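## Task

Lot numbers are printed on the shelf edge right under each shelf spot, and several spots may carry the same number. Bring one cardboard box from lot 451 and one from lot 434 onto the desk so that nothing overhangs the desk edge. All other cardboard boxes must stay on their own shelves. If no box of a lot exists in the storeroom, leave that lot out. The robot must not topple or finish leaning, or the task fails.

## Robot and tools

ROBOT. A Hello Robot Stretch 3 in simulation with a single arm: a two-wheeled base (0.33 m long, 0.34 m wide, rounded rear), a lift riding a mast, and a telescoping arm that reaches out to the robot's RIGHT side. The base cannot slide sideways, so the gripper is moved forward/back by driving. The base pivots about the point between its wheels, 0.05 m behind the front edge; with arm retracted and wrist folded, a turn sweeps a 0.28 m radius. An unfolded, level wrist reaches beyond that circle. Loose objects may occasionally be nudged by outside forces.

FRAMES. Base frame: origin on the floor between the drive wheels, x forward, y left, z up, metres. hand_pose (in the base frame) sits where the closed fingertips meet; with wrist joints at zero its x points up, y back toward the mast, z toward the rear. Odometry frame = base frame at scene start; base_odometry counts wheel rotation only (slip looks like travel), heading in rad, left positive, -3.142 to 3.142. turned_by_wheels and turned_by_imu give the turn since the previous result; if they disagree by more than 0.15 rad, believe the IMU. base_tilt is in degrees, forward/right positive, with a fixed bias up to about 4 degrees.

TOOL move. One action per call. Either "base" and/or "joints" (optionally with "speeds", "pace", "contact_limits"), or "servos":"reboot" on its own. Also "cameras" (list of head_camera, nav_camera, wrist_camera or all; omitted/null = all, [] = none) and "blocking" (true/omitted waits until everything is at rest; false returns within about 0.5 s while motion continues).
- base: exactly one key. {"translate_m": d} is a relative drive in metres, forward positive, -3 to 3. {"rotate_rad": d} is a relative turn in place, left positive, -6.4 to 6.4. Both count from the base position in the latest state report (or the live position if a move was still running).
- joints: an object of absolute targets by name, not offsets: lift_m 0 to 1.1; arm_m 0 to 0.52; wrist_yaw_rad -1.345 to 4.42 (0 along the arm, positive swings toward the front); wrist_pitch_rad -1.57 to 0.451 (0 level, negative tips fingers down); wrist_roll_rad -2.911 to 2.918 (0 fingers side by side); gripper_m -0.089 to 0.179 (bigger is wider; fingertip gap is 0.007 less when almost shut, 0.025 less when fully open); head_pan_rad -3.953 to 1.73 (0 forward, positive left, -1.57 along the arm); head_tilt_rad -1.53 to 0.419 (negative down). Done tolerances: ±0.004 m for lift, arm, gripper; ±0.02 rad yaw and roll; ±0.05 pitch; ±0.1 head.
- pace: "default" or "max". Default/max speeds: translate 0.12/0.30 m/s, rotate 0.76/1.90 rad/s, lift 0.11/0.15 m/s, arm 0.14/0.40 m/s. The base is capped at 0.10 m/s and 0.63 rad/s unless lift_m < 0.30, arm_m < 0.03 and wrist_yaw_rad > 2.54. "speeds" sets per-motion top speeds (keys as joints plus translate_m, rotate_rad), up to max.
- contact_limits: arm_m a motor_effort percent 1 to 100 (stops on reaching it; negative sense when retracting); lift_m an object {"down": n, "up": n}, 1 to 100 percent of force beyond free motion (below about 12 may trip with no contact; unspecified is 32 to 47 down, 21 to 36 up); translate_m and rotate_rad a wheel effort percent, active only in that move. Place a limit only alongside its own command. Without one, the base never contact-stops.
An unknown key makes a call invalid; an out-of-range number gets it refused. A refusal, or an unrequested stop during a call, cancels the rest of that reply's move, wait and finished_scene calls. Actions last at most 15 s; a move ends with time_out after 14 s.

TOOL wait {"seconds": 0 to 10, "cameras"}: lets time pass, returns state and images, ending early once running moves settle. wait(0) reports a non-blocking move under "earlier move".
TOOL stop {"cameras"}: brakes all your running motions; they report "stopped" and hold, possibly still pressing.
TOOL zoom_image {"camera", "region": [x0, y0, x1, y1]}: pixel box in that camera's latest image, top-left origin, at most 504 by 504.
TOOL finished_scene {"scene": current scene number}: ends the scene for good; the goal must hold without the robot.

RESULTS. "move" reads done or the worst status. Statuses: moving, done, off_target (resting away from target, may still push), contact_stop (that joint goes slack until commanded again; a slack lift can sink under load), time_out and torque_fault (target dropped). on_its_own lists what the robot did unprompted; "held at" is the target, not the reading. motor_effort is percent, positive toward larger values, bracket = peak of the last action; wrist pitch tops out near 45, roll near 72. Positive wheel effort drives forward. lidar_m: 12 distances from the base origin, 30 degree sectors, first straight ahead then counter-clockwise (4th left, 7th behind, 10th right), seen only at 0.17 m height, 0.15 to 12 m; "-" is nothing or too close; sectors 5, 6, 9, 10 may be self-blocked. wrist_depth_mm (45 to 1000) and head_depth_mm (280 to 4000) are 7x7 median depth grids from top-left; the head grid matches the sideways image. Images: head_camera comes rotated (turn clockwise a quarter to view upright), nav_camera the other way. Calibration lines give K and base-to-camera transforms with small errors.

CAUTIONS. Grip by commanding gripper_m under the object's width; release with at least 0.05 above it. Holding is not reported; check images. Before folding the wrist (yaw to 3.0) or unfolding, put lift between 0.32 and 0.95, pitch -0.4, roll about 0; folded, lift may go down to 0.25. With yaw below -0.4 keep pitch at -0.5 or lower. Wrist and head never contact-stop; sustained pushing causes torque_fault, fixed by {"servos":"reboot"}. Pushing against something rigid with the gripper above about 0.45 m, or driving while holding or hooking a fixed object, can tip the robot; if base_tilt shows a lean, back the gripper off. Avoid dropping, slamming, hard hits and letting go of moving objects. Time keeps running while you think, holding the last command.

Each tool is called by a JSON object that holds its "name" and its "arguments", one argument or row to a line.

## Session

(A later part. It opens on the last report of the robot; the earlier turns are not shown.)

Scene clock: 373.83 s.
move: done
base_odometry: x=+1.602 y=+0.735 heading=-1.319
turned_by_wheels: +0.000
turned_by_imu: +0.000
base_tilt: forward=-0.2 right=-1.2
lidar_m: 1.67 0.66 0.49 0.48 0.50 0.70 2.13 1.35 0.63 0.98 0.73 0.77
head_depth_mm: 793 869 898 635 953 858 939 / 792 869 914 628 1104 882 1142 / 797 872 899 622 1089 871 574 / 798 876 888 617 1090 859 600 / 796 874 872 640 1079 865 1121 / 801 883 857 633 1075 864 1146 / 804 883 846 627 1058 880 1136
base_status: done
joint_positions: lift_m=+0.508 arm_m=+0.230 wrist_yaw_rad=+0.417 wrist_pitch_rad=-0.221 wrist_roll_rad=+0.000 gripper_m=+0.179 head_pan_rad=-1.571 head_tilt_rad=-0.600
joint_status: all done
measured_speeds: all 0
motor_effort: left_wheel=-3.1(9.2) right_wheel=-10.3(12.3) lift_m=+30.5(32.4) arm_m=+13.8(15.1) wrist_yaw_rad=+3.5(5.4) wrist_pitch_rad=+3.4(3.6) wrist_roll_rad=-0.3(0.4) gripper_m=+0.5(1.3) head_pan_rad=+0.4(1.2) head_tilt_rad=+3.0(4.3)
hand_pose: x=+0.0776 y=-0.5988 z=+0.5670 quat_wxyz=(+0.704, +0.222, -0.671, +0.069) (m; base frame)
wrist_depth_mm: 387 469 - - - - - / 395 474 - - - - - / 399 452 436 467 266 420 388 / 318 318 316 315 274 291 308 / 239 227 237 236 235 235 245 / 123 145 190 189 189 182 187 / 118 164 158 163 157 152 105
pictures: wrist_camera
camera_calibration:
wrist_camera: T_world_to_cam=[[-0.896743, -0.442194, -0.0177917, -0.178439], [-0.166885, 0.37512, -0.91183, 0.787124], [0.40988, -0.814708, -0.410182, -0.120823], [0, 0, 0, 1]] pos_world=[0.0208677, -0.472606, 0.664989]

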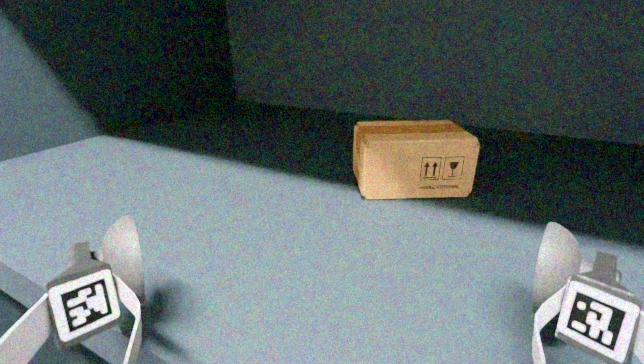

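{"name": "move", "arguments": {
  "joints": {"arm_m": 0.398},
  "contact_limits": {"arm_m": 30},
  "cameras": ["wrist_camera"]
}}

Scene clock: 384.90 s.
move: done
base_odometry: x=+1.602 y=+0.735 heading=-1.319
turned_by_wheels: +0.000
turned_by_imu: +0.000
base_tilt: forward=-0.3 right=-1.2
lidar_m: 1.66 0.66 0.49 0.48 0.50 0.70 2.13 1.35 0.63 0.98 0.73 0.78
head_depth_mm: 790 867 900 634 951 859 938 / 793 874 911 627 1108 877 1145 / 794 876 896 621 1090 699 587 / 797 873 886 616 1093 750 1154 / 800 877 874 640 1081 842 1152 / 801 878 859 633 1067 859 1143 / 803 885 847 627 1060 881 1139
base_status: not commanded
joint_positions: lift_m=+0.508 arm_m=+0.398 wrist_yaw_rad=+0.417 wrist_pitch_rad=-0.221 wrist_roll_rad=+0.000 gripper_m=+0.179 head_pan_rad=-1.571 head_tilt_rad=-0.600
joint_status: all done
measured_speeds: all 0
motor_effort: left_wheel=-3.1(3.7) right_wheel=-10.4(11.3) lift_m=+27.3(29.3) arm_m=+12.5(14.7) wrist_yaw_rad=+2.8(3.3) wrist_pitch_rad=+3.5(3.6) wrist_roll_rad=+0.3(0.3) gripper_m=+0.3(1.1) head_pan_rad=+2.9(3.4) head_tilt_rad=+2.2(3.4)
contact_limits: arm_m 30 (drawing in: default 31, maximum 55; extending or still: default 40, maximum 69)
hand_pose: x=+0.0776 y=-0.7668 z=+0.5670 quat_wxyz=(+0.704, +0.222, -0.671, +0.069) (m; base frame)
wrist_depth_mm: 386 445 - - - - - / 392 464 - - - - - / 396 446 428 388 - - - / 317 317 314 314 311 290 286 / 238 225 144 145 213 233 244 / 122 176 127 131 132 187 186 / 148 153 138 139 145 156 105
pictures: wrist_camera
camera_calibration:
wrist_camera: T_world_to_cam=[[-0.896743, -0.442194, -0.0177917, -0.252728], [-0.166885, 0.37512, -0.91183, 0.850144], [0.40988, -0.814708, -0.410182, -0.257694], [0, 0, 0, 1]] pos_world=[0.0208677, -0.640606, 0.664989]

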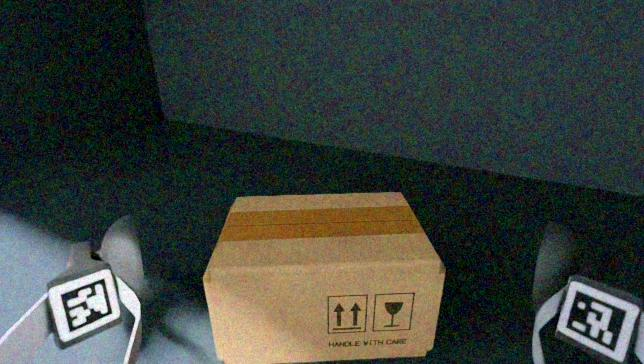

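{"name": "move", "arguments": {
  "joints": {"gripper_m": 0.06},
  "cameras": ["wrist_camera"]
}}

{"name": "move", "arguments": {
  "joints": {"lift_m": 0.57},
  "cameras": []
}}

{"name": "move", "arguments": {
  "joints": {"arm_m": 0.0},
  "cameras": ["wrist_camera"]
}}

Scene clock: 396.30 s.
move: done
base_odometry: x=+1.602 y=+0.735 heading=-1.319
turned_by_wheels: +0.000
turned_by_imu: +0.000
base_tilt: forward=-0.2 right=-1.2
lidar_m: 1.66 0.66 0.49 0.48 0.50 0.70 2.13 1.35 0.63 0.98 0.73 0.77
head_depth_mm: 792 867 895 636 953 861 936 / 793 873 910 629 1103 877 1144 / 795 872 899 621 1092 701 589 / 797 873 884 615 1085 749 1158 / 800 877 871 640 1082 862 1153 / 801 882 857 636 1074 861 1145 / 802 881 846 629 1063 878 1143
base_status: not commanded
joint_positions: lift_m=+0.508 arm_m=+0.398 wrist_yaw_rad=+0.419 wrist_pitch_rad=-0.221 wrist_roll_rad=+0.000 gripper_m=+0.061 head_pan_rad=-1.570 head_tilt_rad=-0.600
joint_status: all done
measured_speeds: all 0
motor_effort: left_wheel=-3.2(3.7) right_wheel=-10.0(10.9) lift_m=+24.7(26.2) arm_m=-0.5(4.2) wrist_yaw_rad=+0.2(3.3) wrist_pitch_rad=+3.4(3.6) wrist_roll_rad=-0.2(0.4) gripper_m=-12.6(85.0) head_pan_rad=+3.9(4.0) head_tilt_rad=+1.8(2.4)
contact_limits: arm_m 30 (drawing in: default 31, maximum 55; extending or still: default 40, maximum 69)
hand_pose: x=+0.0780 y=-0.7666 z=+0.5670 quat_wxyz=(+0.704, +0.223, -0.671, +0.070) (m; base frame)
wrist_depth_mm: 385 444 - - - - - / 387 458 - - - - - / 397 443 426 393 - - - / 317 316 314 314 310 291 288 / 238 238 145 144 147 234 233 / 190 190 134 136 134 173 187 / 164 124 148 148 147 147 161
pictures: wrist_camera
camera_calibration:
wrist_camera: T_world_to_cam=[[-0.895937, -0.443826, -0.0177619, -0.253633], [-0.167584, 0.374787, -0.911839, 0.849984], [0.411355, -0.813974, -0.410163, -0.257348], [0, 0, 0, 1]] pos_world=[0.0210657, -0.640606, 0.664989]

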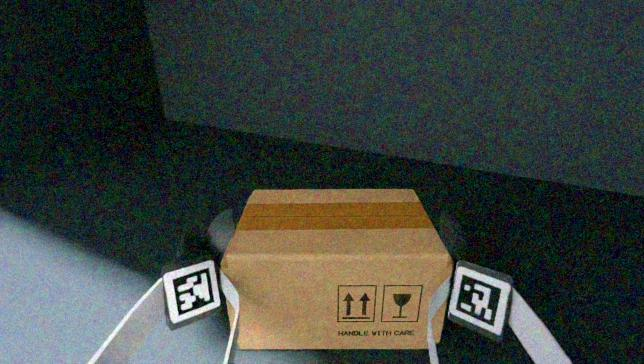

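Scene clock: 397.70 s.
move: done
base_odometry: x=+1.602 y=+0.735 heading=-1.319
turned_by_wheels: +0.000
turned_by_imu: +0.000
base_tilt: forward=-0.3 right=-1.1
lidar_m: 1.67 0.66 0.49 0.48 0.50 0.70 2.13 1.35 0.63 0.98 0.73 0.77
head_depth_mm: 791 865 899 634 950 858 937 / 794 870 913 628 1103 879 1100 / 797 873 899 623 1092 644 1086 / 795 874 889 616 1091 824 1158 / 799 878 871 639 966 864 1149 / 802 885 859 633 1069 861 1143 / 804 878 845 626 1063 877 1138
base_status: not commanded
joint_positions: lift_m=+0.570 arm_m=+0.398 wrist_yaw_rad=+0.419 wrist_pitch_rad=-0.224 wrist_roll_rad=+0.000 gripper_m=+0.061 head_pan_rad=-1.570 head_tilt_rad=-0.600
joint_status: all done
measured_speeds: all 0
motor_effort: left_wheel=-3.2(3.6) right_wheel=-9.9(10.9) lift_m=+31.4(33.5) arm_m=-4.9(5.1) wrist_yaw_rad=+0.4(1.6) wrist_pitch_rad=+3.9(4.1) wrist_roll_rad=+0.1(0.3) gripper_m=-12.6(13.3) head_pan_rad=+3.7(4.0) head_tilt_rad=+1.3(2.1)
contact_limits: arm_m 30 (drawing in: default 31, maximum 55; extending or still: default 40, maximum 69)
hand_pose: x=+0.0779 y=-0.7664 z=+0.6283 quat_wxyz=(+0.704, +0.223, -0.671, +0.069) (m; base frame)
wrist_depth_mm: 384 445 - - - - - / 395 457 - - - - - / 400 478 - - - - - / 409 459 459 428 - - - / 349 348 149 145 145 326 - / 280 268 135 136 135 265 274 / 241 218 146 146 148 125 229
pictures: none
No camera images: "cameras" was empty.

Scene clock: 401.83 s.
move: done
base_odometry: x=+1.602 y=+0.735 heading=-1.319
turned_by_wheels: +0.000
turned_by_imu: +0.000
base_tilt: forward=-0.3 right=-1.2
lidar_m: 1.67 0.66 0.50 0.48 0.50 0.70 2.13 1.35 0.63 0.98 0.73 0.77
head_depth_mm: 790 867 902 635 953 859 939 / 795 868 909 627 1110 879 1146 / 795 876 901 622 1094 873 1159 / 797 875 885 617 1085 871 1159 / 799 879 872 641 1078 864 632 / 801 880 858 635 1072 859 1119 / 802 881 846 628 1065 881 1143
base_status: not commanded
joint_positions: lift_m=+0.570 arm_m=+0.001 wrist_yaw_rad=+0.419 wrist_pitch_rad=-0.224 wrist_roll_rad=+0.000 gripper_m=+0.061 head_pan_rad=-1.570 head_tilt_rad=-0.600
joint_status: all done
measured_speeds: all 0
motor_effort: left_wheel=-3.0(3.7) right_wheel=-10.0(11.2) lift_m=+25.8(31.8) arm_m=-12.9(14.5) wrist_yaw_rad=+0.5(2.1) wrist_pitch_rad=+4.0(4.1) wrist_roll_rad=+0.0(0.4) gripper_m=-12.3(13.2) head_pan_rad=+2.8(3.9) head_tilt_rad=+0.6(1.9)
hand_pose: x=+0.0779 y=-0.3690 z=+0.6283 quat_wxyz=(+0.704, +0.223, -0.670, +0.069) (m; base frame)
wrist_depth_mm: - 465 - - - - - / - 481 - - - - - / - 505 - - - - - / - 531 466 460 457 456 454 / - - 146 145 147 344 344 / - 123 135 136 134 291 283 / 878 123 144 145 146 118 273
pictures: wrist_camera
camera_calibration:
wrist_camera: T_world_to_cam=[[-0.895981, -0.443733, -0.0178743, -0.0760553], [-0.168579, 0.377078, -0.91071, 0.757066], [0.410852, -0.812965, -0.412659, 0.0935], [0, 0, 0, 1]] pos_world=[0.021067, -0.243209, 0.726692]

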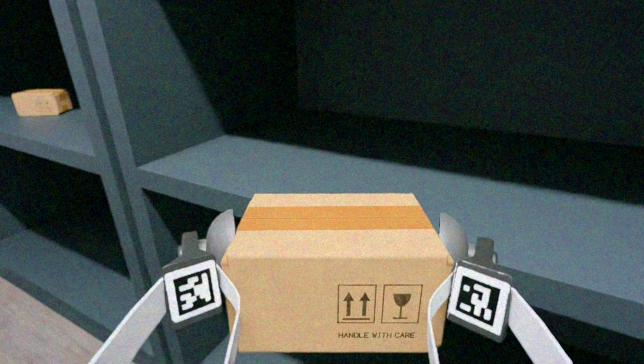

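{"name": "move", "arguments": {
  "base": {"translate_m": -1.3},
  "joints": {"lift_m": 0.82, "head_pan_rad": -1.57, "head_tilt_rad": -0.4},
  "pace": "max",
  "cameras": []
}}

{"name": "move", "arguments": {
  "base": {"translate_m": -0.51},
  "joints": {"wrist_yaw_rad": 0.0},
  "pace": "max",
  "cameras": ["nav_camera","wrist_camera"]
}}

Scene clock: 441.83 s.
move: done
base_odometry: x=+1.278 y=+1.994 heading=-1.319
turned_by_wheels: +0.000
turned_by_imu: +0.000
base_tilt: forward=-0.3 right=-1.2
lidar_m: 1.81 0.71 0.54 0.52 0.54 0.76 1.04 1.09 1.52 0.49 0.98 0.98
head_depth_mm: 2700 2851 3029 3000 2469 1794 1430 / 2723 2928 3086 3283 2460 1793 1427 / 2689 2860 3065 3260 2431 1784 1405 / 390 419 448 483 517 568 765 / 469 830 884 911 581 1051 446 / 479 830 888 898 577 1038 441 / 489 834 891 884 573 1037 821
base_status: done
joint_positions: lift_m=+0.820 arm_m=+0.001 wrist_yaw_rad=+0.419 wrist_pitch_rad=-0.225 wrist_roll_rad=+0.000 gripper_m=+0.061 head_pan_rad=-1.570 head_tilt_rad=-0.400
joint_status: all done
measured_speeds: all 0
motor_effort: left_wheel=-1.0(10.4) right_wheel=-9.8(14.4) lift_m=+24.4(34.7) arm_m=+1.7(13.2) wrist_yaw_rad=+1.0(2.6) wrist_pitch_rad=+4.2(4.3) wrist_roll_rad=-0.1(0.4) gripper_m=-12.1(13.4) head_pan_rad=+2.4(5.0) head_tilt_rad=-3.9(6.8)
hand_pose: x=+0.0779 y=-0.3689 z=+0.8780 quat_wxyz=(+0.704, +0.224, -0.670, +0.068) (m; base frame)
wrist_depth_mm: - - 292 256 227 204 186 / - - - - - - 197 / - - - - - 217 213 / - - - - - 227 - / 768 - 146 146 145 239 - / - - 135 136 135 248 - / - 123 144 146 146 125 -
pictures: none
No camera images: "cameras" was empty.

Scene clock: 447.90 s.
move: done
base_odometry: x=+1.151 y=+2.488 heading=-1.319
turned_by_wheels: +0.000
turned_by_imu: +0.000
base_tilt: forward=-0.2 right=-1.2
lidar_m: 1.85 0.74 0.55 0.54 0.56 0.55 0.53 0.55 0.78 2.35 0.68 0.69
head_depth_mm: 1698 1654 1602 1563 1525 1493 1368 / 2654 2513 2442 2358 2187 1804 1418 / 2714 2875 3092 3280 2425 1788 459 / 2745 2875 3109 3196 2400 1782 445 / 2720 2894 3103 3195 2386 1768 1283 / 2765 2876 3137 3244 2388 1756 1390 / 2729 2885 3041 3205 2347 1744 1385
base_status: done
joint_positions: lift_m=+0.820 arm_m=+0.001 wrist_yaw_rad=+0.003 wrist_pitch_rad=-0.225 wrist_roll_rad=+0.000 gripper_m=+0.061 head_pan_rad=-1.570 head_tilt_rad=-0.400
joint_status: all done
measured_speeds: all 0
motor_effort: left_wheel=-4.1(10.4) right_wheel=-6.4(14.0) lift_m=+25.7(25.9) arm_m=+7.7(8.4) wrist_yaw_rad=-2.8(9.6) wrist_pitch_rad=+4.2(4.3) wrist_roll_rad=-0.3(0.3) gripper_m=-12.4(12.9) head_pan_rad=+2.1(2.8) head_tilt_rad=-4.2(4.6)
hand_pose: x=-0.0208 y=-0.3899 z=+0.8780 quat_wxyz=(+0.703, +0.081, -0.702, -0.079) (m; base frame)
wrist_depth_mm: - - - - - - - / - - - - - - - / - - - - - - - / - - - - - - - / - - 149 145 148 - - / - - 135 136 134 124 - / - 106 146 146 146 126 -
pictures: nav_camera (sideways), wrist_camera
camera_calibration:
nav_camera: T_world_to_cam=[[0.0173737, -0.364944, 0.930867, -1.16853], [-0.99979, -0.0164864, 0.0121966, 0.0404341], [0.0108956, -0.930884, -0.365153, 0.428413], [0, 0, 0, 1]] pos_world=[0.0560594, -0.0269779, 1.24369]
wrist_camera: T_world_to_cam=[[-0.998884, -0.043703, -0.0179101, -0.0154927], [-0.00179919, 0.41414, -0.910211, 0.993176], [0.0471963, -0.909163, -0.413757, 0.175877], [0, 0, 0, 1]] pos_world=[-0.0219893, -0.25209, 0.976493]

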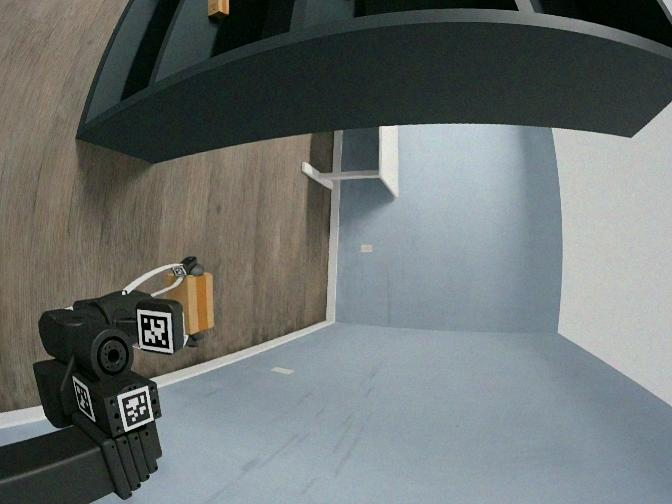

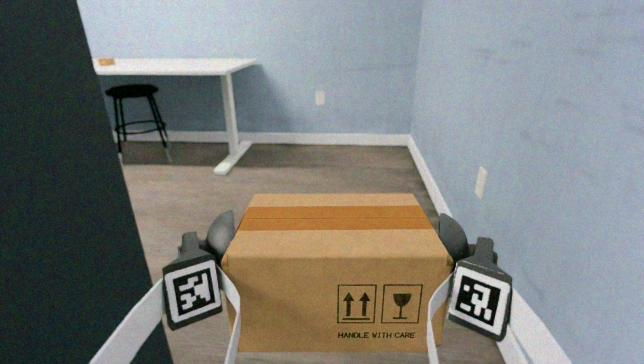

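{"name": "move", "arguments": {
  "base": {"rotate_rad": -1.571},
  "joints": {"wrist_yaw_rad": 1.2},
  "cameras": []
}}

{"name": "move", "arguments": {
  "base": {"translate_m": 1.3},
  "pace": "max",
  "cameras": []
}}

{"name": "move", "arguments": {
  "base": {"translate_m": 0.334},
  "pace": "max",
  "cameras": []
}}

{"name": "move", "arguments": {
  "base": {"rotate_rad": 1.234},
  "cameras": ["nav_camera"]
}}

Scene clock: 466.13 s.
move: done
base_odometry: x=+1.151 y=+2.488 heading=-2.889
turned_by_wheels: -1.571
turned_by_imu: -1.546
base_tilt: forward=-0.3 right=-1.3
lidar_m: 2.48 0.68 0.70 1.78 0.73 0.55 0.54 0.56 0.55 0.53 0.56 0.79
head_depth_mm: 421 448 477 513 552 599 655 / 423 449 480 515 556 602 659 / 424 451 481 518 559 605 663 / 425 452 483 519 560 609 667 / 427 454 486 522 564 612 669 / 428 455 488 523 567 614 672 / 430 457 490 526 567 618 677
base_status: done
joint_positions: lift_m=+0.820 arm_m=+0.001 wrist_yaw_rad=+1.197 wrist_pitch_rad=-0.225 wrist_roll_rad=+0.000 gripper_m=+0.061 head_pan_rad=-1.570 head_tilt_rad=-0.400
joint_status: all done
measured_speeds: all 0
motor_effort: left_wheel=+8.1(12.0) right_wheel=-10.1(13.7) lift_m=+26.2(26.5) arm_m=+4.9(12.4) wrist_yaw_rad=+2.1(6.4) wrist_pitch_rad=+4.3(4.3) wrist_roll_rad=-0.2(0.4) gripper_m=-12.7(13.0) head_pan_rad=+1.4(2.4) head_tilt_rad=-3.8(4.8)
hand_pose: x=+0.2061 y=-0.2349 z=+0.8780 quat_wxyz=(+0.626, +0.461, -0.535, +0.330) (m; base frame)
wrist_depth_mm: - - - - 581 434 333 / - - - - 580 440 338 / - - - - 596 450 342 / - - - - 589 464 345 / - - 149 145 145 457 354 / - 124 135 137 135 425 364 / - - 146 146 146 436 371
pictures: none
No camera images: "cameras" was empty.

Scene clock: 480.10 s.
move: done
base_odometry: x=-0.108 y=+2.163 heading=-2.889
turned_by_wheels: +0.000
turned_by_imu: +0.000
base_tilt: forward=-0.3 right=-1.2
lidar_m: 1.92 1.69 2.06 1.21 0.56 0.64 1.82 0.80 0.61 0.59 0.62 0.88
head_depth_mm: 471 501 535 575 619 672 735 / 472 503 536 576 622 675 737 / 474 505 539 579 625 679 743 / 476 506 539 581 626 682 745 / 477 508 543 584 629 686 748 / 478 509 546 585 632 687 756 / 481 512 547 588 637 690 756
base_status: done
joint_positions: lift_m=+0.820 arm_m=+0.001 wrist_yaw_rad=+1.197 wrist_pitch_rad=-0.225 wrist_roll_rad=+0.000 gripper_m=+0.061 head_pan_rad=-1.570 head_tilt_rad=-0.400
joint_status: not commanded
measured_speeds: all 0
motor_effort: left_wheel=+2.6(12.1) right_wheel=+6.6(10.3) lift_m=+27.3(27.9) arm_m=-12.6(13.6) wrist_yaw_rad=+2.6(4.2) wrist_pitch_rad=+4.2(4.3) wrist_roll_rad=-0.1(0.4) gripper_m=-12.4(13.2) head_pan_rad=+0.7(2.1) head_tilt_rad=-2.5(4.4)
hand_pose: x=+0.2061 y=-0.2349 z=+0.8780 quat_wxyz=(+0.626, +0.461, -0.535, +0.330) (m; base frame)
wrist_depth_mm: - - - - - 506 385 / - - - - - 516 394 / - - - - - 523 399 / - - - - - 540 410 / - - 149 145 146 526 419 / - 124 135 136 135 495 420 / - - 146 146 146 125 427
pictures: none
No camera images: "cameras" was empty.

Scene clock: 484.40 s.
move: done
base_odometry: x=-0.431 y=+2.080 heading=-2.889
turned_by_wheels: +0.000
turned_by_imu: +0.000
base_tilt: forward=-0.3 right=-1.2
lidar_m: 1.59 1.40 1.86 2.30 0.94 0.81 2.02 0.82 0.62 0.60 0.64 0.90
head_depth_mm: 484 515 549 589 636 691 754 / 485 516 550 592 638 693 758 / 488 518 554 595 641 696 760 / 488 520 555 597 646 700 763 / 491 523 557 599 648 704 771 / 492 524 561 601 653 708 774 / 494 526 563 604 653 710 778
base_status: done
joint_positions: lift_m=+0.820 arm_m=+0.001 wrist_yaw_rad=+1.197 wrist_pitch_rad=-0.225 wrist_roll_rad=+0.000 gripper_m=+0.061 head_pan_rad=-1.570 head_tilt_rad=-0.400
joint_status: not commanded
measured_speeds: all 0
motor_effort: left_wheel=+3.7(11.9) right_wheel=+7.3(11.4) lift_m=+27.6(28.2) arm_m=-11.5(13.0) wrist_yaw_rad=+2.4(4.1) wrist_pitch_rad=+4.2(4.3) wrist_roll_rad=+0.0(0.3) gripper_m=-11.9(13.0) head_pan_rad=+0.8(1.8) head_tilt_rad=-3.0(3.9)
hand_pose: x=+0.2061 y=-0.2349 z=+0.8780 quat_wxyz=(+0.626, +0.461, -0.535, +0.330) (m; base frame)
wrist_depth_mm: - - - - - 522 398 / - - - - - 535 407 / - - - - - 547 412 / - - - - - 557 422 / - - 150 145 145 542 428 / - 124 135 136 134 515 435 / - - 146 146 146 125 439
pictures: none
No camera images: "cameras" was empty.

Scene clock: 487.47 s.
move: done
base_odometry: x=-0.431 y=+2.080 heading=-1.656
turned_by_wheels: +1.234
turned_by_imu: +1.213
base_tilt: forward=-0.3 right=-1.3
lidar_m: 1.85 1.52 0.82 0.81 1.31 0.72 0.61 0.60 0.69 1.14 1.59 1.40
head_depth_mm: 884 902 920 937 967 989 1013 / 1048 1079 1104 1133 1170 1207 1240 / 1303 1341 1391 1439 1489 1528 1403 / 1409 1504 1610 1713 1852 1773 1413 / 1360 1449 1557 1655 1795 1761 1401 / 1322 1403 1502 1604 1727 1745 1394 / 1287 1367 1445 1545 1660 1723 1383
base_status: done
joint_positions: lift_m=+0.820 arm_m=+0.001 wrist_yaw_rad=+1.197 wrist_pitch_rad=-0.225 wrist_roll_rad=+0.000 gripper_m=+0.061 head_pan_rad=-1.570 head_tilt_rad=-0.400
joint_status: not commanded
measured_speeds: all 0
motor_effort: left_wheel=-8.4(12.9) right_wheel=+9.1(12.0) lift_m=+27.5(28.5) arm_m=-13.2(13.5) wrist_yaw_rad=+2.0(3.3) wrist_pitch_rad=+4.2(4.3) wrist_roll_rad=+0.1(0.3) gripper_m=-12.4(12.8) head_pan_rad=+0.5(1.2) head_tilt_rad=-2.4(3.6)
hand_pose: x=+0.2061 y=-0.2348 z=+0.8780 quat_wxyz=(+0.626, +0.462, -0.535, +0.330) (m; base frame)
wrist_depth_mm: - - - - - - - / - - - - - - - / - - - - - - - / - - - - - - - / - - 149 146 147 - - / - 124 135 136 135 - - / - - 146 146 146 125 -
pictures: nav_camera (sideways)
camera_calibration:
nav_camera: T_world_to_cam=[[0.0173736, -0.364977, 0.930854, -1.16851], [-0.99979, -0.0164866, 0.012196, 0.0404348], [0.0108954, -0.93087, -0.365187, 0.428455], [0, 0, 0, 1]] pos_world=[0.0560594, -0.0269778, 1.24369]

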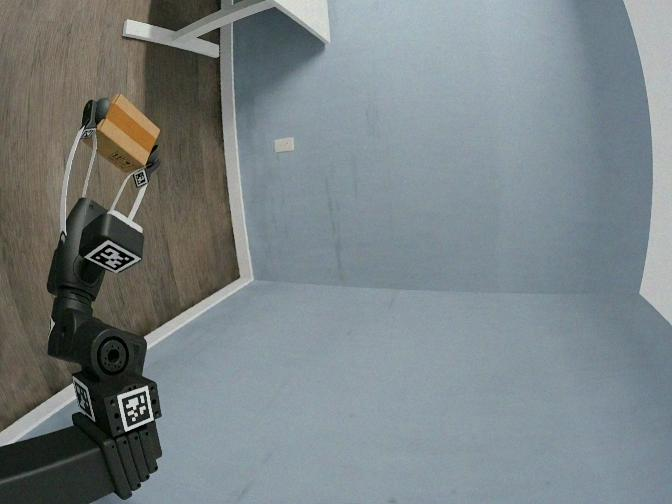

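{"name": "move", "arguments": {
  "base": {"translate_m": 1.3},
  "pace": "max",
  "cameras": []
}}

{"name": "move", "arguments": {
  "base": {"rotate_rad": 0.337},
  "joints": {"wrist_yaw_rad": 0.0},
  "cameras": ["head_camera","wrist_camera"]
}}

Scene clock: 510.23 s.
move: done
base_odometry: x=-0.542 y=+0.785 heading=-1.656
turned_by_wheels: +0.000
turned_by_imu: +0.000
base_tilt: forward=-0.3 right=-1.3
lidar_m: 2.23 2.32 1.28 1.07 1.07 1.21 1.84 1.83 1.43 0.85 0.69 0.67
head_depth_mm: 1182 1263 1364 1489 1631 816 708 / 1135 1214 1310 1421 1493 807 677 / 1101 1174 1261 1355 1097 807 637 / 1062 1129 1214 1302 1083 802 634 / 1028 1094 1167 1263 1075 797 631 / 1000 1062 1127 1201 1069 792 629 / 966 1022 1090 1169 1059 787 625
base_status: done
joint_positions: lift_m=+0.820 arm_m=+0.001 wrist_yaw_rad=+1.197 wrist_pitch_rad=-0.225 wrist_roll_rad=+0.000 gripper_m=+0.061 head_pan_rad=-1.570 head_tilt_rad=-0.400
joint_status: not commanded
measured_speeds: all 0
motor_effort: left_wheel=+1.4(7.7) right_wheel=+6.8(13.9) lift_m=+29.6(30.3) arm_m=-11.1(14.0) wrist_yaw_rad=+2.1(3.5) wrist_pitch_rad=+4.2(4.3) wrist_roll_rad=-0.1(0.4) gripper_m=-12.4(13.1) head_pan_rad=+0.1(1.0) head_tilt_rad=-1.9(3.5)
hand_pose: x=+0.2061 y=-0.2348 z=+0.8780 quat_wxyz=(+0.626, +0.462, -0.535, +0.330) (m; base frame)
wrist_depth_mm: - - - - - - - / - - - - - - - / - - - - - - - / - - - - 585 - - / - - 149 145 146 - - / - 124 135 137 135 122 - / - - 146 146 146 118 -
pictures: none
No camera images: "cameras" was empty.

Scene clock: 511.87 s.
move: done
base_odometry: x=-0.542 y=+0.785 heading=-1.319
turned_by_wheels: +0.337
turned_by_imu: +0.332
base_tilt: forward=-0.3 right=-1.2
lidar_m: 2.45 1.47 1.10 1.07 1.13 1.89 1.84 1.66 0.85 0.69 0.67 1.12
head_depth_mm: 1005 1073 1145 1234 1116 815 644 / 1009 1074 1148 1232 1104 808 640 / 1012 1076 1151 1235 1096 807 459 / 1016 1080 1155 1231 1087 801 445 / 1014 1079 1149 1236 1079 796 579 / 1017 1078 1157 1240 1074 791 628 / 1019 1084 1155 1250 1057 785 627
base_status: done
joint_positions: lift_m=+0.820 arm_m=+0.001 wrist_yaw_rad=+0.003 wrist_pitch_rad=-0.225 wrist_roll_rad=+0.000 gripper_m=+0.061 head_pan_rad=-1.570 head_tilt_rad=-0.400
joint_status: all done
measured_speeds: all 0
motor_effort: left_wheel=-7.7(12.4) right_wheel=+8.0(12.6) lift_m=+29.5(30.3) arm_m=-12.0(12.3) wrist_yaw_rad=-2.4(5.9) wrist_pitch_rad=+4.2(4.3) wrist_roll_rad=+0.2(0.3) gripper_m=-12.2(12.9) head_pan_rad=-0.7(1.1) head_tilt_rad=-2.0(2.6)
hand_pose: x=-0.0207 y=-0.3899 z=+0.8780 quat_wxyz=(+0.703, +0.081, -0.702, -0.079) (m; base frame)
wrist_depth_mm: - - - - - - - / - - - - - - - / - - - - - - - / 473 - - - - - - / - - 146 145 146 - - / - - 135 137 134 122 - / - - 144 145 145 118 -
pictures: head_camera (sideways), wrist_camera
camera_calibration:
head_camera: T_world_to_cam=[[-0.0466041, 0.340316, -0.939156, 1.23801], [0.997511, -0.0339513, -0.0618026, 0.0739797], [-0.052918, -0.939698, -0.337887, 0.39572], [0, 0, 0, 1]] pos_world=[0.00484122, -0.0469439, 1.30096]
wrist_camera: T_world_to_cam=[[-0.998865, -0.0441488, -0.0178899, -0.0156249], [-0.00200203, 0.414131, -0.910215, 0.993173], [0.0475937, -0.909146, -0.413749, 0.175883], [0, 0, 0, 1]] pos_world=[-0.0219897, -0.25209, 0.976493]

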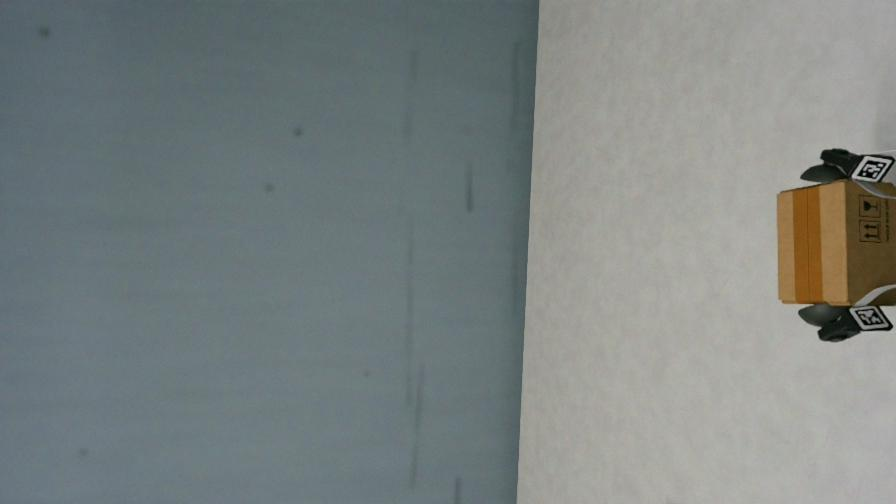

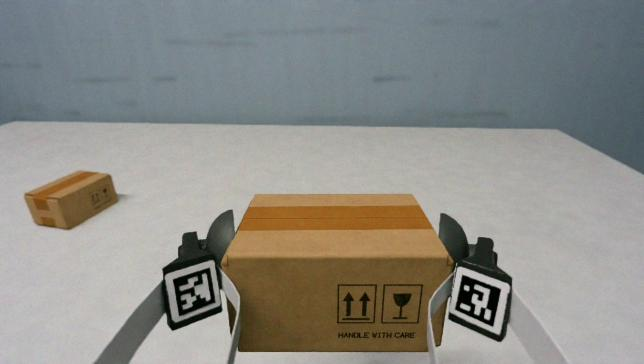

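{"name": "move", "arguments": {
  "joints": {"arm_m":0.3,"lift_m":0.73},
  "pace": "max",
  "cameras": ["wrist_camera"]
}}

{"name": "move", "arguments": {
  "joints": {"lift_m":0.688},
  "speeds": {"lift_m":0.03},
  "contact_limits": {"lift_m":{"down":14}},
  "cameras": ["wrist_camera"]
}}

Scene clock: 543.97 s.
move: done
base_odometry: x=-0.542 y=+0.785 heading=-1.319
turned_by_wheels: +0.000
turned_by_imu: +0.000
base_tilt: forward=-0.2 right=-1.3
lidar_m: 2.44 1.48 1.10 1.07 1.12 1.88 1.83 1.67 0.85 0.69 0.67 1.12
head_depth_mm: 1004 1066 1139 1225 1118 817 645 / 1009 1079 1143 1237 1110 785 403 / 1004 1074 1142 1233 1100 496 485 / 1015 1075 1149 1239 1092 586 581 / 1014 1080 1154 1239 1078 769 630 / 1016 1082 1152 1245 1067 790 627 / 1018 1083 1156 1238 1063 785 627
base_status: not commanded
joint_positions: lift_m=+0.730 arm_m=+0.300 wrist_yaw_rad=+0.003 wrist_pitch_rad=-0.226 wrist_roll_rad=+0.000 gripper_m=+0.061 head_pan_rad=-1.570 head_tilt_rad=-0.400
joint_status: all done
measured_speeds: all 0
motor_effort: left_wheel=-7.9(8.4) right_wheel=+8.0(8.5) lift_m=+31.8(31.8) arm_m=+11.1(15.3) wrist_yaw_rad=-1.5(4.0) wrist_pitch_rad=+4.3(4.5) wrist_roll_rad=+0.0(0.3) gripper_m=-12.2(12.9) head_pan_rad=-0.7(1.1) head_tilt_rad=-1.1(2.6)
hand_pose: x=-0.0208 y=-0.6893 z=+0.7878 quat_wxyz=(+0.703, +0.081, -0.702, -0.079) (m; base frame)
wrist_depth_mm: - - - - - - - / - - - - - - - / - - - - - - - / - - - - - - - / - - 146 146 145 - - / - - 135 136 135 122 - / - - 144 146 146 118 -
pictures: wrist_camera
camera_calibration:
wrist_camera: T_world_to_cam=[[-0.998879, -0.0437801, -0.0179901, -0.0301627], [-0.00180058, 0.414954, -0.909841, 1.03528], [0.047298, -0.908788, -0.414568, -0.132678], [0, 0, 0, 1]] pos_world=[-0.0219894, -0.551491, 0.886394]

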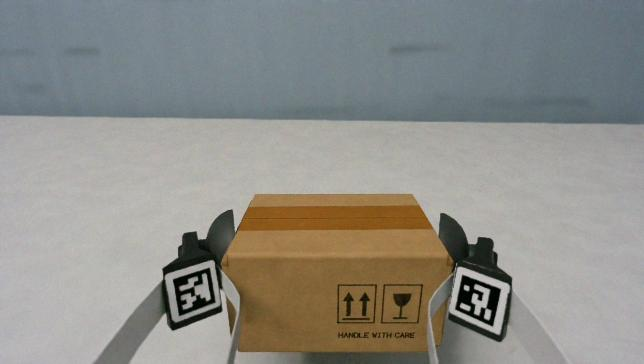

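Scene clock: 545.80 s.
move: done
base_odometry: x=-0.542 y=+0.785 heading=-1.319
turned_by_wheels: +0.000
turned_by_imu: +0.000
base_tilt: forward=-0.3 right=-1.3
lidar_m: 2.44 1.48 1.11 1.07 1.13 1.89 1.83 1.67 0.85 0.69 0.67 1.12
head_depth_mm: 1006 1071 1140 1233 1118 816 644 / 1006 1074 1147 1229 1109 811 443 / 1011 1076 1148 1237 1095 803 489 / 1015 1076 1157 1240 1083 620 517 / 1017 1075 1156 1236 1081 775 630 / 1019 1081 1151 1240 1068 791 629 / 1019 1085 1162 1247 1059 788 625
base_status: not commanded
joint_positions: lift_m=+0.688 arm_m=+0.300 wrist_yaw_rad=+0.003 wrist_pitch_rad=-0.198 wrist_roll_rad=+0.000 gripper_m=+0.061 head_pan_rad=-1.570 head_tilt_rad=-0.400
joint_status: all done
measured_speeds: all 0
motor_effort: left_wheel=-8.3(8.4) right_wheel=+7.6(8.6) lift_m=+21.5(31.9) arm_m=-2.7(10.6) wrist_yaw_rad=-3.5(4.3) wrist_pitch_rad=-0.9(4.4) wrist_roll_rad=+0.0(0.3) gripper_m=-12.5(13.2) head_pan_rad=-1.2(1.6) head_tilt_rad=-1.4(2.1)
contact_limits: lift_m down 14 (down: maximum 72; up: maximum 65)
hand_pose: x=-0.0208 y=-0.6915 z=+0.7527 quat_wxyz=(+0.704, +0.071, -0.703, -0.069) (m; base frame)
wrist_depth_mm: - - - - - - - / - - - - - - - / - - - - - - - / - - - 182 - - - / - - 144 144 145 - - / - - 135 137 135 122 - / - - 145 147 147 112 -
pictures: wrist_camera
camera_calibration:
wrist_camera: T_world_to_cam=[[-0.998874, -0.0443596, -0.0167977, -0.0321714], [-0.0018002, 0.389329, -0.921097, 0.994971], [0.0473993, -0.92003, -0.388971, -0.176258], [0, 0, 0, 1]] pos_world=[-0.0219895, -0.550961, 0.847365]

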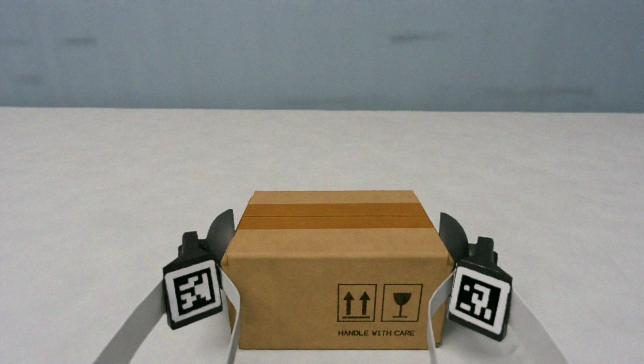

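Contact. Release.

{"name": "move", "arguments": {
  "joints": {"gripper_m":0.179},
  "cameras": ["wrist_camera"]
}}

{"name": "move", "arguments": {
  "joints": {"arm_m":0.08},
  "cameras": ["wrist_camera","head_camera"]
}}

Scene clock: 552.03 s.
move: done
base_odometry: x=-0.542 y=+0.785 heading=-1.319
turned_by_wheels: +0.000
turned_by_imu: +0.000
base_tilt: forward=-0.3 right=-1.3
lidar_m: 2.44 1.48 1.10 1.07 1.12 1.88 1.83 1.67 0.85 0.69 0.67 1.12
head_depth_mm: 1010 1071 1144 1228 1116 816 644 / 1008 1070 1146 1236 1106 812 444 / 1009 1075 1141 1231 1096 805 489 / 1011 1078 1150 1235 1087 758 516 / 1015 1078 1154 1241 1078 762 631 / 1019 1081 1158 1240 1069 790 628 / 1019 1085 1161 1245 1062 783 625
base_status: not commanded
joint_positions: lift_m=+0.688 arm_m=+0.300 wrist_yaw_rad=+0.002 wrist_pitch_rad=-0.214 wrist_roll_rad=+0.000 gripper_m=+0.179 head_pan_rad=-1.570 head_tilt_rad=-0.400
joint_status: all done
measured_speeds: all 0
motor_effort: left_wheel=-7.9(8.3) right_wheel=+7.5(8.9) lift_m=+25.3(25.7) arm_m=-12.2(12.3) wrist_yaw_rad=-2.1(3.6) wrist_pitch_rad=+2.0(2.2) wrist_roll_rad=+0.0(0.3) gripper_m=+0.5(83.0) head_pan_rad=-1.3(1.7) head_tilt_rad=-0.5(2.0)
contact_limits: lift_m down 14 (down: maximum 72; up: maximum 65)
hand_pose: x=-0.0210 y=-0.6903 z=+0.7488 quat_wxyz=(+0.703, +0.076, -0.703, -0.075) (m; base frame)
wrist_depth_mm: - - - - - - - / - - - - - - - / - - - - - - - / - - - 171 170 - - / - 142 132 136 143 - - / - 126 138 135 138 - - / - - - 146 146 - 105
pictures: wrist_camera
camera_calibration:
wrist_camera: T_world_to_cam=[[-0.998913, -0.0432333, -0.0174504, -0.0311389], [-0.00149302, 0.403766, -0.914861, 0.996327], [0.0465983, -0.91384, -0.403391, -0.16157], [0, 0, 0, 1]] pos_world=[-0.0220886, -0.551278, 0.845781]

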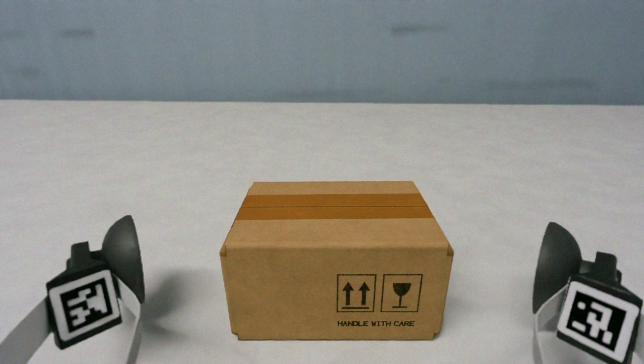

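Scene clock: 554.90 s.
move: done
base_odometry: x=-0.542 y=+0.785 heading=-1.319
turned_by_wheels: +0.000
turned_by_imu: +0.000
base_tilt: forward=-0.4 right=-1.2
lidar_m: 2.43 1.48 1.10 1.07 1.12 1.89 1.84 1.67 0.85 0.69 0.67 1.12
head_depth_mm: 1008 1070 1143 1230 1124 818 645 / 1009 1072 1148 1225 1101 812 639 / 1012 1074 1147 1236 1095 805 635 / 1017 1077 1148 1239 1088 765 634 / 1014 1082 1155 1241 1082 793 632 / 1016 1083 1162 1245 1070 789 628 / 1021 1086 1159 1245 1066 787 625
base_status: not commanded
joint_positions: lift_m=+0.688 arm_m=+0.080 wrist_yaw_rad=+0.002 wrist_pitch_rad=-0.214 wrist_roll_rad=+0.000 gripper_m=+0.179 head_pan_rad=-1.570 head_tilt_rad=-0.400
joint_status: all done
measured_speeds: all 0
motor_effort: left_wheel=-7.8(8.5) right_wheel=+7.6(8.6) lift_m=+27.3(28.3) arm_m=-13.7(14.9) wrist_yaw_rad=-1.7(3.5) wrist_pitch_rad=+2.2(2.3) wrist_roll_rad=+0.0(0.3) gripper_m=+0.6(1.4) head_pan_rad=-1.4(1.8) head_tilt_rad=-0.8(1.8)
contact_limits: lift_m down 14 (down: maximum 72; up: maximum 65)
hand_pose: x=-0.0210 y=-0.4702 z=+0.7487 quat_wxyz=(+0.703, +0.077, -0.703, -0.075) (m; base frame)
wrist_depth_mm: - - - - - - - / - - - - - - - / 400 - - 342 - - - / - - - - - - - / - 142 - - - - - / - 126 - - - - - / - - - - - - 105
pictures: head_camera (sideways), wrist_camera
camera_calibration:
head_camera: T_world_to_cam=[[-0.0466041, 0.340316, -0.939156, 1.23801], [0.997511, -0.0339513, -0.0618026, 0.0739797], [-0.052918, -0.939698, -0.337887, 0.39572], [0, 0, 0, 1]] pos_world=[0.00484122, -0.0469439, 1.30096]
wrist_camera: T_world_to_cam=[[-0.998913, -0.0432237, -0.017479, -0.021602], [-0.00149428, 0.404379, -0.91459, 0.907382], [0.0466001, -0.91357, -0.404004, 0.0400417], [0, 0, 0, 1]] pos_world=[-0.0220886, -0.331279, 0.845682]

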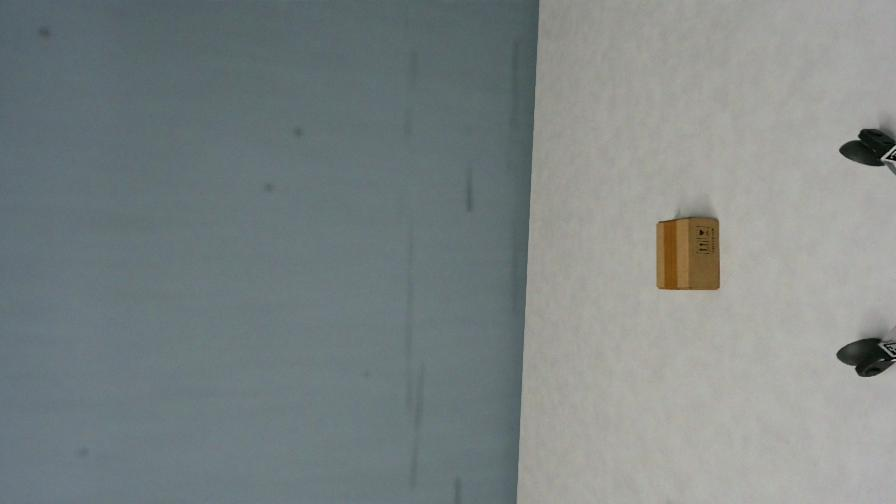

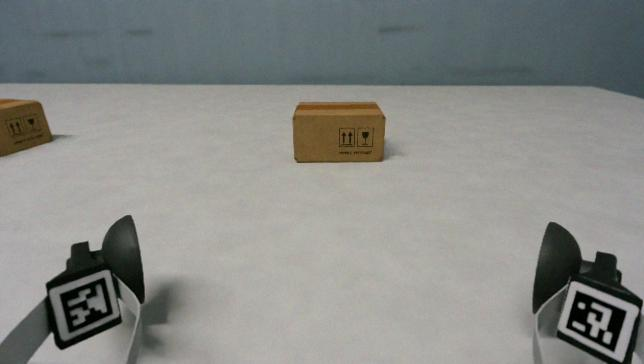

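{"name": "finished_scene", "arguments": {
  "scene": 2
}}

The scene is finished: the task was done.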